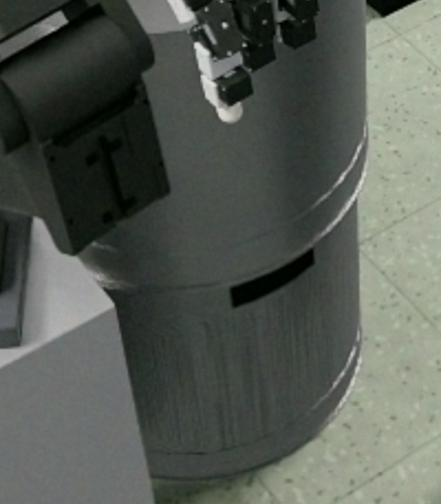

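Call:
move:
  arm2: {"joints": {"joint1_rad": -0.855, "joint2_rad": 1.49, "joint3_rad": 1.185, "joint4_rad": -1.565, "joint5_rad": 0.22, "joint6_rad": -0.63}, "min_time_s": 4}
  arm5: {"joints": {"joint1_rad": 1.054, "joint2_rad": 1.575, "joint3_rad": 1.13, "joint4_rad": -1.385, "joint5_rad": -0.275, "joint6_rad": 0.79}, "min_time_s": 4}

Call:
move:
  arm2: {"joints": {"joint1_rad": -0.850, "joint2_rad": 1.545, "joint3_rad": 1.165, "joint4_rad": -1.54, "joint5_rad": 0.205, "joint6_rad": -0.635}, "min_time_s": 4}
  arm5: {"joints": {"joint1_rad": 1.048, "joint2_rad": 1.62, "joint3_rad": 1.09, "joint4_rad": -1.355, "joint5_rad": -0.265, "joint6_rad": 0.765}, "min_time_s": 4}
  cameras: ["cam_high"]

Call:
zoom_image:
  camera: "cam_high"
  region: [210, 240, 350, 400]

Scene clock: 2738.53 s.
Joint torques (N m): arm1=[3.02 1.32 9.68 1.76 0.04 0] | arm2=[-1.67 -14.86 7.84 -1.83 1.07 0.1] | arm3=[2.02 3.55 11.25 2.92 0.08 -0.11] | arm4=[1.9 1.9 10.62 2.62 -0.06 -0.08] | arm5=[0.15 -12.16 8.21 -1.5 -0.41 0.31] | arm6=[-2.02 3.25 9.81 2.02 -0.03 0.06]
Motor temperatures (°C): arm1=[25 28 50 28 26 26] | arm2=[28 45 50 30 41 26] | arm3=[25 26 45 26 28 26] | arm4=[25 25 47 28 25 26] | arm5=[29 49 74 31 30 31] | arm6=[25 26 49 27 26 28]
Heat: arm1: hottest joint3_rad 50 °C; arm2: hottest joint3_rad 50 °C; arm3: hottest joint3_rad 45 °C; arm4: hottest joint3_rad 47 °C; arm5: hottest joint3_rad 74 °C; arm6: hottest joint3_rad 49 °C.
move: arm2 done; arm5 done
Joint velocities: within noise
arm1.joint_positions: joint1_rad=+0.886 joint2_rad=+0.567 joint3_rad=+1.375 joint4_rad=-1.268 joint5_rad=+0.040 joint6_rad=+1.040 hand_index_mcp=+0.756 hand_index_abd=+0.000 hand_index_pip=+0.577 hand_index_dip=+0.696 hand_middle_mcp=+0.756 hand_middle_abd=+0.000 hand_middle_pip=+0.577 hand_middle_dip=+0.696 hand_ring_mcp=+0.756 hand_ring_abd=+0.000 hand_ring_pip=+0.577 hand_ring_dip=+0.696 hand_thumb_cmc=+0.716 hand_thumb_axl=+0.677 hand_thumb_mcp=+0.226 hand_thumb_ipl=+0.168 hand_current_limit=+0.400 hand_speed=-0.600
arm1.joint_status: not commanded
arm1.hand_state: goal,goal,goal,goal,goal,goal,goal,goal,goal,goal,goal,goal,goal,goal,goal,goal
arm1.index_mcp_current_ma: 4
arm1.index_abd_current_ma: 0
arm1.index_pip_current_ma: 1
arm1.index_dip_current_ma: 0
arm1.middle_mcp_current_ma: 4
arm1.middle_abd_current_ma: 1
arm1.middle_pip_current_ma: 1
arm1.middle_dip_current_ma: 0
arm1.ring_mcp_current_ma: 4
arm1.ring_abd_current_ma: 1
arm1.ring_pip_current_ma: 1
arm1.ring_dip_current_ma: 0
arm1.thumb_cmc_current_ma: 3
arm1.thumb_axl_current_ma: -2
arm1.thumb_mcp_current_ma: 0
arm1.thumb_ipl_current_ma: -1
arm1.hand_goal_index_mcp: 0.754
arm1.hand_goal_index_abd: 0.000
arm1.hand_goal_index_pip: 0.576
arm1.hand_goal_index_dip: 0.696
arm1.hand_goal_middle_mcp: 0.754
arm1.hand_goal_middle_abd: 0.000
arm1.hand_goal_middle_pip: 0.576
arm1.hand_goal_middle_dip: 0.696
arm1.hand_goal_ring_mcp: 0.754
arm1.hand_goal_ring_abd: 0.000
arm1.hand_goal_ring_pip: 0.576
arm1.hand_goal_ring_dip: 0.696
arm1.hand_goal_thumb_cmc: 0.714
arm1.hand_goal_thumb_axl: 0.678
arm1.hand_goal_thumb_mcp: 0.226
arm1.hand_goal_thumb_ipl: 0.168
arm1.hand: x=+0.5287 y=+0.2245 z=+1.2654 quat_wxyz=(+0.336, +0.845, -0.124, +0.398) (m; scene frame)
arm1.hand_target: x=+0.5292 y=+0.2285 z=+1.2769 quat_wxyz=(+0.340, +0.839, -0.118, +0.409) (m; scene frame)
arm1.hand_status: not commanded
arm2.joint_positions: joint1_rad=-0.849 joint2_rad=+1.548 joint3_rad=+1.172 joint4_rad=-1.527 joint5_rad=+0.199 joint6_rad=-0.640 hand_index_mcp=+0.431 hand_index_abd=+0.017 hand_index_pip=+0.602 hand_index_dip=-0.714 hand_middle_mcp=+0.426 hand_middle_abd=+0.012 hand_middle_pip=+0.616 hand_middle_dip=-0.683 hand_ring_mcp=+0.996 hand_ring_abd=-0.001 hand_ring_pip=+0.002 hand_ring_dip=+0.696 hand_thumb_cmc=+0.713 hand_thumb_axl=+0.677 hand_thumb_mcp=+0.223 hand_thumb_ipl=+0.168 hand_current_limit=+0.790 hand_speed=-0.600
arm2.joint_status: all done
arm2.hand_state: goal,goal,blocked,blocked,goal,goal,blocked,blocked,goal,goal,goal,goal,goal,goal,goal,goal
arm2.index_mcp_current_ma: -7
arm2.index_abd_current_ma: 15
arm2.index_pip_current_ma: 35
arm2.index_dip_current_ma: 142
arm2.middle_mcp_current_ma: -15
arm2.middle_abd_current_ma: 8
arm2.middle_pip_current_ma: 68
arm2.middle_dip_current_ma: 258
arm2.ring_mcp_current_ma: -2
arm2.ring_abd_current_ma: 0
arm2.ring_pip_current_ma: 1
arm2.ring_dip_current_ma: 0
arm2.thumb_cmc_current_ma: 0
arm2.thumb_axl_current_ma: 0
arm2.thumb_mcp_current_ma: -2
arm2.thumb_ipl_current_ma: 0
arm2.hand_goal_index_mcp: 0.440
arm2.hand_goal_index_abd: 0.000
arm2.hand_goal_index_pip: 0.576
arm2.hand_goal_index_dip: -0.780
arm2.hand_goal_middle_mcp: 0.440
arm2.hand_goal_middle_abd: 0.000
arm2.hand_goal_middle_pip: 0.576
arm2.hand_goal_middle_dip: -0.780
arm2.hand_goal_ring_mcp: 1.000
arm2.hand_goal_ring_abd: 0.000
arm2.hand_goal_ring_pip: 0.000
arm2.hand_goal_ring_dip: 0.696
arm2.hand_goal_thumb_cmc: 0.714
arm2.hand_goal_thumb_axl: 0.678
arm2.hand_goal_thumb_mcp: 0.226
arm2.hand_goal_thumb_ipl: 0.168
arm2.hand: x=-0.2646 y=+0.1314 z=+0.7329 quat_wxyz=(-0.186, +0.982, +0.004, +0.024) (m; scene frame)
arm2.hand_target: x=-0.2677 y=+0.1392 z=+0.7612 quat_wxyz=(-0.180, +0.984, -0.004, +0.006) (m; scene frame)
arm2.hand_status: not commanded
arm3.joint_positions: joint1_rad=+0.150 joint2_rad=+0.607 joint3_rad=+1.465 joint4_rad=-1.202 joint5_rad=+0.080 joint6_rad=+1.175 hand_index_mcp=+0.755 hand_index_abd=+0.001 hand_index_pip=+0.577 hand_index_dip=+0.696 hand_middle_mcp=+0.755 hand_middle_abd=+0.001 hand_middle_pip=+0.577 hand_middle_dip=+0.696 hand_ring_mcp=+0.755 hand_ring_abd=+0.001 hand_ring_pip=+0.577 hand_ring_dip=+0.696 hand_thumb_cmc=+0.715 hand_thumb_axl=+0.677 hand_thumb_mcp=+0.226 hand_thumb_ipl=+0.168 hand_current_limit=+0.400 hand_speed=-0.600
arm3.joint_status: not commanded
arm3.hand_state: goal,goal,goal,goal,goal,goal,goal,goal,goal,goal,goal,goal,goal,goal,goal,goal
arm3.index_mcp_current_ma: 4
arm3.index_abd_current_ma: 3
arm3.index_pip_current_ma: 3
arm3.index_dip_current_ma: 0
arm3.middle_mcp_current_ma: 3
arm3.middle_abd_current_ma: 3
arm3.middle_pip_current_ma: 3
arm3.middle_dip_current_ma: 0
arm3.ring_mcp_current_ma: 3
arm3.ring_abd_current_ma: 2
arm3.ring_pip_current_ma: 3
arm3.ring_dip_current_ma: 0
arm3.thumb_cmc_current_ma: 2
arm3.thumb_axl_current_ma: -3
arm3.thumb_mcp_current_ma: -1
arm3.thumb_ipl_current_ma: -2
arm3.hand_goal_index_mcp: 0.754
arm3.hand_goal_index_abd: 0.000
arm3.hand_goal_index_pip: 0.576
arm3.hand_goal_index_dip: 0.696
arm3.hand_goal_middle_mcp: 0.754
arm3.hand_goal_middle_abd: 0.000
arm3.hand_goal_middle_pip: 0.576
arm3.hand_goal_middle_dip: 0.696
arm3.hand_goal_ring_mcp: 0.754
arm3.hand_goal_ring_abd: 0.000
arm3.hand_goal_ring_pip: 0.576
arm3.hand_goal_ring_dip: 0.696
arm3.hand_goal_thumb_cmc: 0.714
arm3.hand_goal_thumb_axl: 0.678
arm3.hand_goal_thumb_mcp: 0.226
arm3.hand_goal_thumb_ipl: 0.168
arm3.hand: x=-0.5551 y=+0.2927 z=+1.2574 quat_wxyz=(+0.500, +0.660, -0.480, +0.291) (m; scene frame)
arm3.hand_target: x=-0.5551 y=+0.2979 z=+1.2725 quat_wxyz=(+0.512, +0.651, -0.474, +0.299) (m; scene frame)
arm3.hand_status: not commanded
arm4.joint_positions: joint1_rad=+0.680 joint2_rad=+0.547 joint3_rad=+1.325 joint4_rad=-1.321 joint5_rad=-0.020 joint6_rad=+1.025 hand_index_mcp=+0.755 hand_index_abd=+0.000 hand_index_pip=+0.577 hand_index_dip=+0.696 hand_middle_mcp=+0.756 hand_middle_abd=+0.000 hand_middle_pip=+0.577 hand_middle_dip=+0.696 hand_ring_mcp=+0.755 hand_ring_abd=+0.000 hand_ring_pip=+0.577 hand_ring_dip=+0.696 hand_thumb_cmc=+0.715 hand_thumb_axl=+0.677 hand_thumb_mcp=+0.226 hand_thumb_ipl=+0.168 hand_current_limit=+0.400 hand_speed=-0.600
arm4.joint_status: not commanded
arm4.hand_state: goal,goal,goal,goal,goal,goal,goal,goal,goal,goal,goal,goal,goal,goal,goal,goal
arm4.index_mcp_current_ma: 0
arm4.index_abd_current_ma: 0
arm4.index_pip_current_ma: 0
arm4.index_dip_current_ma: 0
arm4.middle_mcp_current_ma: 0
arm4.middle_abd_current_ma: 0
arm4.middle_pip_current_ma: 0
arm4.middle_dip_current_ma: 0
arm4.ring_mcp_current_ma: 0
arm4.ring_abd_current_ma: 0
arm4.ring_pip_current_ma: 0
arm4.ring_dip_current_ma: 0
arm4.thumb_cmc_current_ma: 0
arm4.thumb_axl_current_ma: 0
arm4.thumb_mcp_current_ma: 0
arm4.thumb_ipl_current_ma: 0
arm4.hand_goal_index_mcp: 0.754
arm4.hand_goal_index_abd: 0.000
arm4.hand_goal_index_pip: 0.576
arm4.hand_goal_index_dip: 0.696
arm4.hand_goal_middle_mcp: 0.754
arm4.hand_goal_middle_abd: 0.000
arm4.hand_goal_middle_pip: 0.576
arm4.hand_goal_middle_dip: 0.696
arm4.hand_goal_ring_mcp: 0.754
arm4.hand_goal_ring_abd: 0.000
arm4.hand_goal_ring_pip: 0.576
arm4.hand_goal_ring_dip: 0.696
arm4.hand_goal_thumb_cmc: 0.714
arm4.hand_goal_thumb_axl: 0.678
arm4.hand_goal_thumb_mcp: 0.226
arm4.hand_goal_thumb_ipl: 0.168
arm4.hand: x=-0.5283 y=+0.0103 z=+1.1454 quat_wxyz=(-0.280, +0.375, +0.783, +0.409) (m; scene frame)
arm4.hand_target: x=-0.5303 y=+0.0077 z=+1.1541 quat_wxyz=(-0.287, +0.369, +0.781, +0.415) (m; scene frame)
arm4.hand_status: not commanded
arm5.joint_positions: joint1_rad=+1.047 joint2_rad=+1.621 joint3_rad=+1.103 joint4_rad=-1.341 joint5_rad=-0.272 joint6_rad=+0.760 hand_index_mcp=+0.454 hand_index_abd=-0.048 hand_index_pip=+0.620 hand_index_dip=-0.697 hand_middle_mcp=+0.440 hand_middle_abd=-0.002 hand_middle_pip=+0.600 hand_middle_dip=-0.735 hand_ring_mcp=+0.995 hand_ring_abd=+0.001 hand_ring_pip=+0.002 hand_ring_dip=+0.696 hand_thumb_cmc=+0.712 hand_thumb_axl=+0.677 hand_thumb_mcp=+0.223 hand_thumb_ipl=+0.168 hand_current_limit=+0.790 hand_speed=-0.600
arm5.joint_status: all done
arm5.hand_state: goal,blocked,blocked,blocked,goal,goal,blocked,blocked,goal,goal,goal,goal,goal,goal,goal,goal
arm5.index_mcp_current_ma: 31
arm5.index_abd_current_ma: -116
arm5.index_pip_current_ma: 123
arm5.index_dip_current_ma: 280
arm5.middle_mcp_current_ma: 0
arm5.middle_abd_current_ma: -2
arm5.middle_pip_current_ma: 54
arm5.middle_dip_current_ma: 126
arm5.ring_mcp_current_ma: -8
arm5.ring_abd_current_ma: 0
arm5.ring_pip_current_ma: 2
arm5.ring_dip_current_ma: 0
arm5.thumb_cmc_current_ma: -3
arm5.thumb_axl_current_ma: -1
arm5.thumb_mcp_current_ma: -5
arm5.thumb_ipl_current_ma: 0
arm5.hand_goal_index_mcp: 0.440
arm5.hand_goal_index_abd: 0.000
arm5.hand_goal_index_pip: 0.576
arm5.hand_goal_index_dip: -0.780
arm5.hand_goal_middle_mcp: 0.440
arm5.hand_goal_middle_abd: 0.000
arm5.hand_goal_middle_pip: 0.576
arm5.hand_goal_middle_dip: -0.780
arm5.hand_goal_ring_mcp: 1.000
arm5.hand_goal_ring_abd: 0.000
arm5.hand_goal_ring_pip: 0.000
arm5.hand_goal_ring_dip: 0.696
arm5.hand_goal_thumb_cmc: 0.714
arm5.hand_goal_thumb_axl: 0.678
arm5.hand_goal_thumb_mcp: 0.226
arm5.hand_goal_thumb_ipl: 0.168
arm5.on_its_own: hand_index_dip moved -0.042 toward your old target -0.780
arm5.hand: x=-0.2637 y=-0.1643 z=+0.7343 quat_wxyz=(+0.012, -0.011, +0.980, -0.197) (m; scene frame)
arm5.hand_target: x=-0.2663 y=-0.1649 z=+0.7621 quat_wxyz=(+0.004, -0.001, +0.982, -0.188) (m; scene frame)
arm5.hand_status: not commanded
arm6.joint_positions: joint1_rad=-0.593 joint2_rad=+0.557 joint3_rad=+1.325 joint4_rad=-1.387 joint5_rad=-0.080 joint6_rad=+1.175 hand_index_mcp=+0.754 hand_index_abd=+0.000 hand_index_pip=+0.577 hand_index_dip=+0.696 hand_middle_mcp=+0.754 hand_middle_abd=+0.000 hand_middle_pip=+0.577 hand_middle_dip=+0.696 hand_ring_mcp=+0.754 hand_ring_abd=+0.000 hand_ring_pip=+0.577 hand_ring_dip=+0.696 hand_thumb_cmc=+0.714 hand_thumb_axl=+0.677 hand_thumb_mcp=+0.226 hand_thumb_ipl=+0.168 hand_current_limit=+0.400 hand_speed=-0.600
arm6.joint_status: not commanded
arm6.hand_state: goal,goal,goal,goal,goal,goal,goal,goal,goal,goal,goal,goal,goal,goal,goal,goal
arm6.index_mcp_current_ma: -1
arm6.index_abd_current_ma: 0
arm6.index_pip_current_ma: 1
arm6.index_dip_current_ma: 0
arm6.middle_mcp_current_ma: -1
arm6.middle_abd_current_ma: 0
arm6.middle_pip_current_ma: 1
arm6.middle_dip_current_ma: 0
arm6.ring_mcp_current_ma: -1
arm6.ring_abd_current_ma: 0
arm6.ring_pip_current_ma: 1
arm6.ring_dip_current_ma: 0
arm6.thumb_cmc_current_ma: 0
arm6.thumb_axl_current_ma: -1
arm6.thumb_mcp_current_ma: -1
arm6.thumb_ipl_current_ma: -1
arm6.hand_goal_index_mcp: 0.754
arm6.hand_goal_index_abd: 0.000
arm6.hand_goal_index_pip: 0.576
arm6.hand_goal_index_dip: 0.696
arm6.hand_goal_middle_mcp: 0.754
arm6.hand_goal_middle_abd: 0.000
arm6.hand_goal_middle_pip: 0.576
arm6.hand_goal_middle_dip: 0.696
arm6.hand_goal_ring_mcp: 0.754
arm6.hand_goal_ring_abd: 0.000
arm6.hand_goal_ring_pip: 0.576
arm6.hand_goal_ring_dip: 0.696
arm6.hand_goal_thumb_cmc: 0.714
arm6.hand_goal_thumb_axl: 0.678
arm6.hand_goal_thumb_mcp: 0.226
arm6.hand_goal_thumb_ipl: 0.168
arm6.hand: x=+0.5875 y=-0.3267 z=+1.2089 quat_wxyz=(-0.229, +0.581, +0.672, +0.398) (m; scene frame)
arm6.hand_target: x=+0.5882 y=-0.3304 z=+1.2190 quat_wxyz=(-0.231, +0.580, +0.666, +0.408) (m; scene frame)
arm6.hand_status: not commanded
pictures: none

Scene clock: 2742.83 s.
Joint torques (N m): arm1=[3.02 1.38 9.68 1.74 0.04 0] | arm2=[-1.26 -11.16 6.41 -1.03 0.49 0.05] | arm3=[1.03 3.43 11.23 2.91 0.08 -0.11] | arm4=[2.2 2.02 10.78 2.59 -0.01 -0.11] | arm5=[-0.38 -9.82 6.35 -0.75 -0.15 0.1] | arm6=[-2.14 3.14 9.87 2 -0.03 0.07]
Motor temperatures (°C): arm1=[25 28 50 28 26 26] | arm2=[28 44 50 30 40 26] | arm3=[25 26 45 26 28 26] | arm4=[25 25 47 28 25 26] | arm5=[29 49 72 31 30 31] | arm6=[25 26 49 27 26 28]
Heat: arm1: hottest joint3_rad 50 °C; arm2: hottest joint3_rad 50 °C; arm3: hottest joint3_rad 45 °C; arm4: hottest joint3_rad 47 °C; arm5: hottest joint3_rad 72 °C; arm6: hottest joint3_rad 49 °C.
move: arm2 done; arm5 done
Joint velocities: within noise
arm1, arm3, arm4, arm6: as last shown
arm2.joint_positions: joint1_rad=-0.849 joint2_rad=+1.554 joint3_rad=+1.170 joint4_rad=-1.524 joint5_rad=+0.198 joint6_rad=-0.640 hand_index_mcp=+0.430 hand_index_abd=+0.010 hand_index_pip=+0.582 hand_index_dip=-0.761 hand_middle_mcp=+0.423 hand_middle_abd=+0.012 hand_middle_pip=+0.590 hand_middle_dip=-0.732 hand_ring_mcp=+0.996 hand_ring_abd=-0.001 hand_ring_pip=+0.002 hand_ring_dip=+0.696 hand_thumb_cmc=+0.713 hand_thumb_axl=+0.677 hand_thumb_mcp=+0.223 hand_thumb_ipl=+0.168 hand_current_limit=+0.790 hand_speed=-0.600
arm2.joint_status: all done
arm2.hand_state: goal,goal,goal,goal,goal,goal,goal,blocked,goal,goal,goal,goal,goal,goal,goal,goal
arm2.index_mcp_current_ma: -10
arm2.index_abd_current_ma: 6
arm2.index_pip_current_ma: 4
arm2.index_dip_current_ma: 22
arm2.middle_mcp_current_ma: -19
arm2.middle_abd_current_ma: 8
arm2.middle_pip_current_ma: 13
arm2.middle_dip_current_ma: 89
arm2.ring_mcp_current_ma: -2
arm2.ring_abd_current_ma: 0
arm2.ring_pip_current_ma: 1
arm2.ring_dip_current_ma: 0
arm2.thumb_cmc_current_ma: 0
arm2.thumb_axl_current_ma: 0
arm2.thumb_mcp_current_ma: -2
arm2.thumb_ipl_current_ma: 0
arm2.hand_goal_index_mcp: 0.440
arm2.hand_goal_index_abd: 0.000
arm2.hand_goal_index_pip: 0.576
arm2.hand_goal_index_dip: -0.780
arm2.hand_goal_middle_mcp: 0.440
arm2.hand_goal_middle_abd: 0.000
arm2.hand_goal_middle_pip: 0.576
arm2.hand_goal_middle_dip: -0.780
arm2.hand_goal_ring_mcp: 1.000
arm2.hand_goal_ring_abd: 0.000
arm2.hand_goal_ring_pip: 0.000
arm2.hand_goal_ring_dip: 0.696
arm2.hand_goal_thumb_cmc: 0.714
arm2.hand_goal_thumb_axl: 0.678
arm2.hand_goal_thumb_mcp: 0.226
arm2.hand_goal_thumb_ipl: 0.168
arm2.hand: x=-0.2642 y=+0.1314 z=+0.7294 quat_wxyz=(-0.188, +0.982, +0.004, +0.026) (m; scene frame)
arm2.hand_target: x=-0.2622 y=+0.1374 z=+0.7316 quat_wxyz=(-0.195, +0.980, +0.002, +0.027) (m; scene frame)
arm2.hand_status: not commanded
arm5.joint_positions: joint1_rad=+1.047 joint2_rad=+1.621 joint3_rad=+1.089 joint4_rad=-1.335 joint5_rad=-0.268 joint6_rad=+0.754 hand_index_mcp=+0.434 hand_index_abd=-0.035 hand_index_pip=+0.584 hand_index_dip=-0.754 hand_middle_mcp=+0.435 hand_middle_abd=-0.003 hand_middle_pip=+0.579 hand_middle_dip=-0.776 hand_ring_mcp=+0.995 hand_ring_abd=+0.001 hand_ring_pip=+0.002 hand_ring_dip=+0.696 hand_thumb_cmc=+0.712 hand_thumb_axl=+0.677 hand_thumb_mcp=+0.223 hand_thumb_ipl=+0.168 hand_current_limit=+0.790 hand_speed=-0.600
arm5.joint_status: all done
arm5.hand_state: goal,blocked,goal,blocked,goal,goal,goal,goal,goal,goal,goal,goal,goal,goal,goal,goal
arm5.index_mcp_current_ma: -10
arm5.index_abd_current_ma: -76
arm5.index_pip_current_ma: 13
arm5.index_dip_current_ma: 63
arm5.middle_mcp_current_ma: -8
arm5.middle_abd_current_ma: -3
arm5.middle_pip_current_ma: 4
arm5.middle_dip_current_ma: 5
arm5.ring_mcp_current_ma: -8
arm5.ring_abd_current_ma: 0
arm5.ring_pip_current_ma: 2
arm5.ring_dip_current_ma: 0
arm5.thumb_cmc_current_ma: -3
arm5.thumb_axl_current_ma: -1
arm5.thumb_mcp_current_ma: -5
arm5.thumb_ipl_current_ma: 0
arm5.hand_goal_index_mcp: 0.440
arm5.hand_goal_index_abd: 0.000
arm5.hand_goal_index_pip: 0.576
arm5.hand_goal_index_dip: -0.780
arm5.hand_goal_middle_mcp: 0.440
arm5.hand_goal_middle_abd: 0.000
arm5.hand_goal_middle_pip: 0.576
arm5.hand_goal_middle_dip: -0.780
arm5.hand_goal_ring_mcp: 1.000
arm5.hand_goal_ring_abd: 0.000
arm5.hand_goal_ring_pip: 0.000
arm5.hand_goal_ring_dip: 0.696
arm5.hand_goal_thumb_cmc: 0.714
arm5.hand_goal_thumb_axl: 0.678
arm5.hand_goal_thumb_mcp: 0.226
arm5.hand_goal_thumb_ipl: 0.168
arm5.on_its_own: hand_index_dip moved -0.057 toward your old target -0.780
arm5.hand: x=-0.2601 y=-0.1669 z=+0.7301 quat_wxyz=(+0.016, -0.014, +0.980, -0.198) (m; scene frame)
arm5.hand_target: x=-0.2556 y=-0.1701 z=+0.7317 quat_wxyz=(+0.024, -0.008, +0.979, -0.203) (m; scene frame)
arm5.hand_status: not commanded
pictures: cam_high

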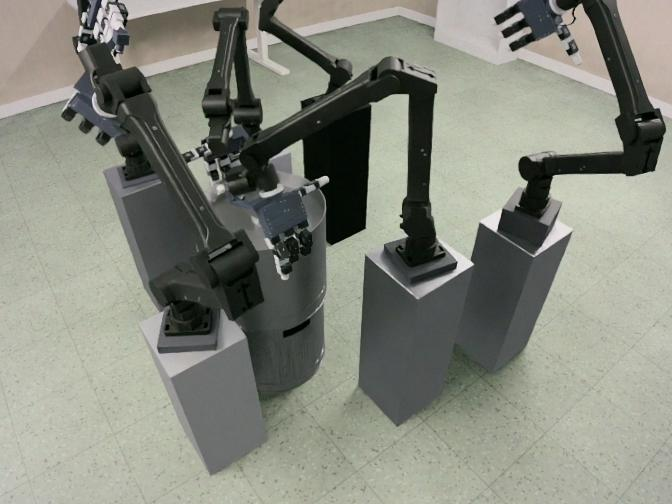

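Scaled by 3.150 from the camera's 672x504 image, which has a finer 960x720 frame.

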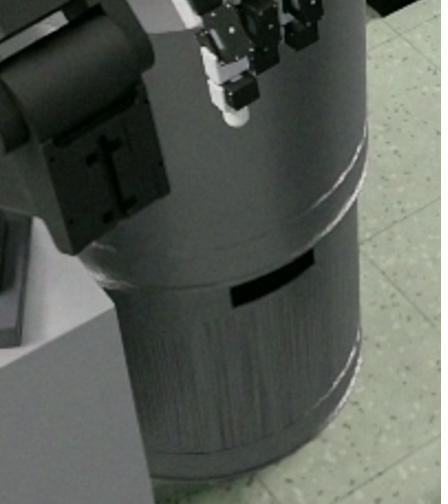

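Call:
zoom_image:
  camera: "cam_high"
  region: [290, 260, 340, 330]

Call:
zoom_image:
  camera: "cam_high"
  region: [230, 300, 300, 350]

Call:
zoom_image:
  camera: "cam_high"
  region: [290, 320, 340, 390]

Scaled by 7.200 from the camera's 672x504 image, which has a finer 960x720 frame.

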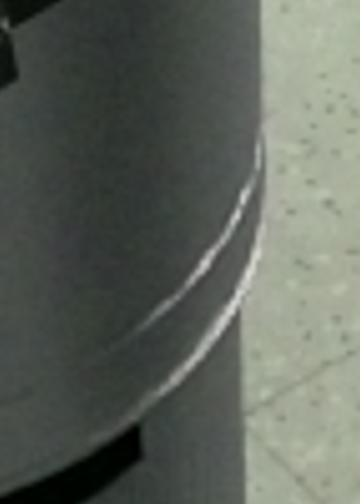

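Scaled by 7.200 from the camera's 672x504 image, which has a finer 960x720 frame.

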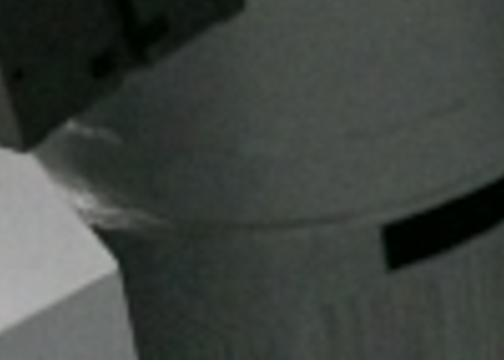

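Scaled by 7.200 from the camera's 672x504 image, which has a finer 960x720 frame.

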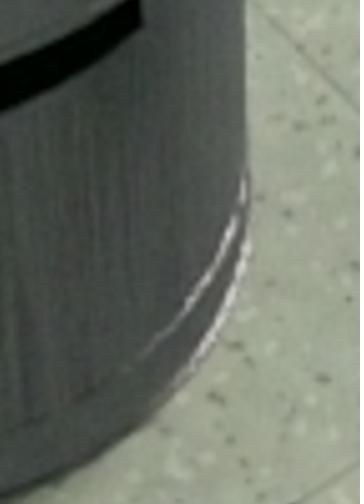

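Call:
zoom_image:
  camera: "cam_high"
  region: [340, 230, 480, 430]

Call:
zoom_image:
  camera: "cam_high"
  region: [290, 90, 390, 250]

Call:
zoom_image:
  camera: "cam_high"
  region: [130, 300, 280, 480]

Scaled by 2.520 from the camera's 672x504 image, which has a finer 960x720 frame.

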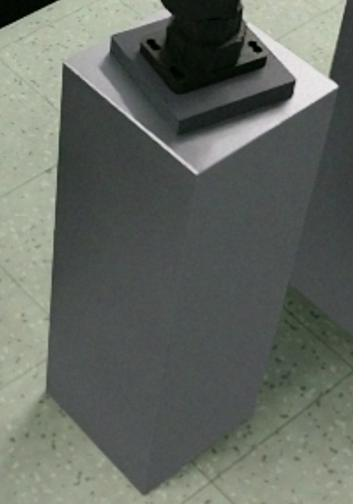

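Scaled by 3.150 from the camera's 672x504 image, which has a finer 960x720 frame.

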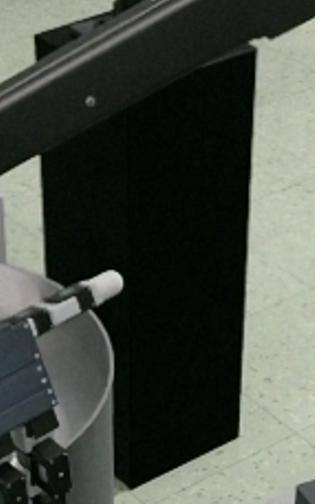

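Scaled by 2.800 from the camera's 672x504 image, which has a finer 960x720 frame.

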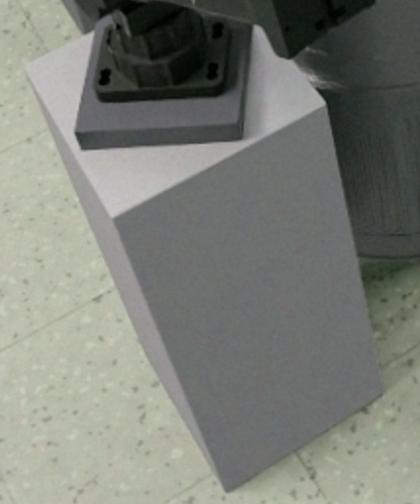

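Call:
zoom_image:
  camera: "cam_high"
  region: [290, 160, 340, 230]

Call:
zoom_image:
  camera: "cam_high"
  region: [290, 220, 340, 290]

Scaled by 7.200 from the camera's 672x504 image, which has a finer 960x720 frame.

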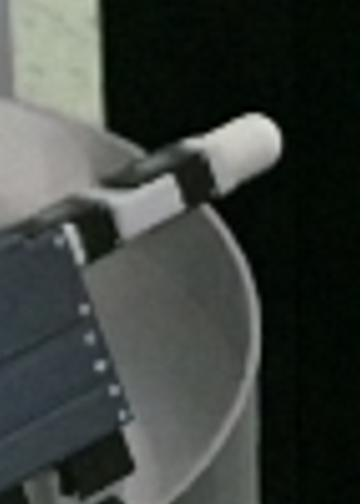

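Scaled by 7.200 from the camera's 672x504 image, which has a finer 960x720 frame.

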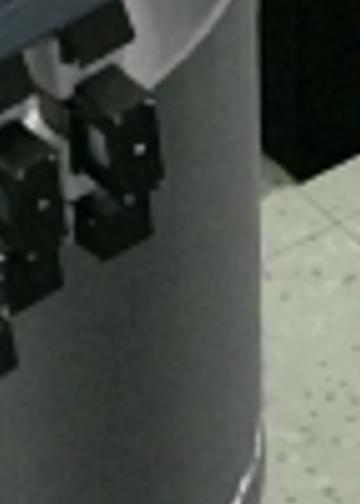

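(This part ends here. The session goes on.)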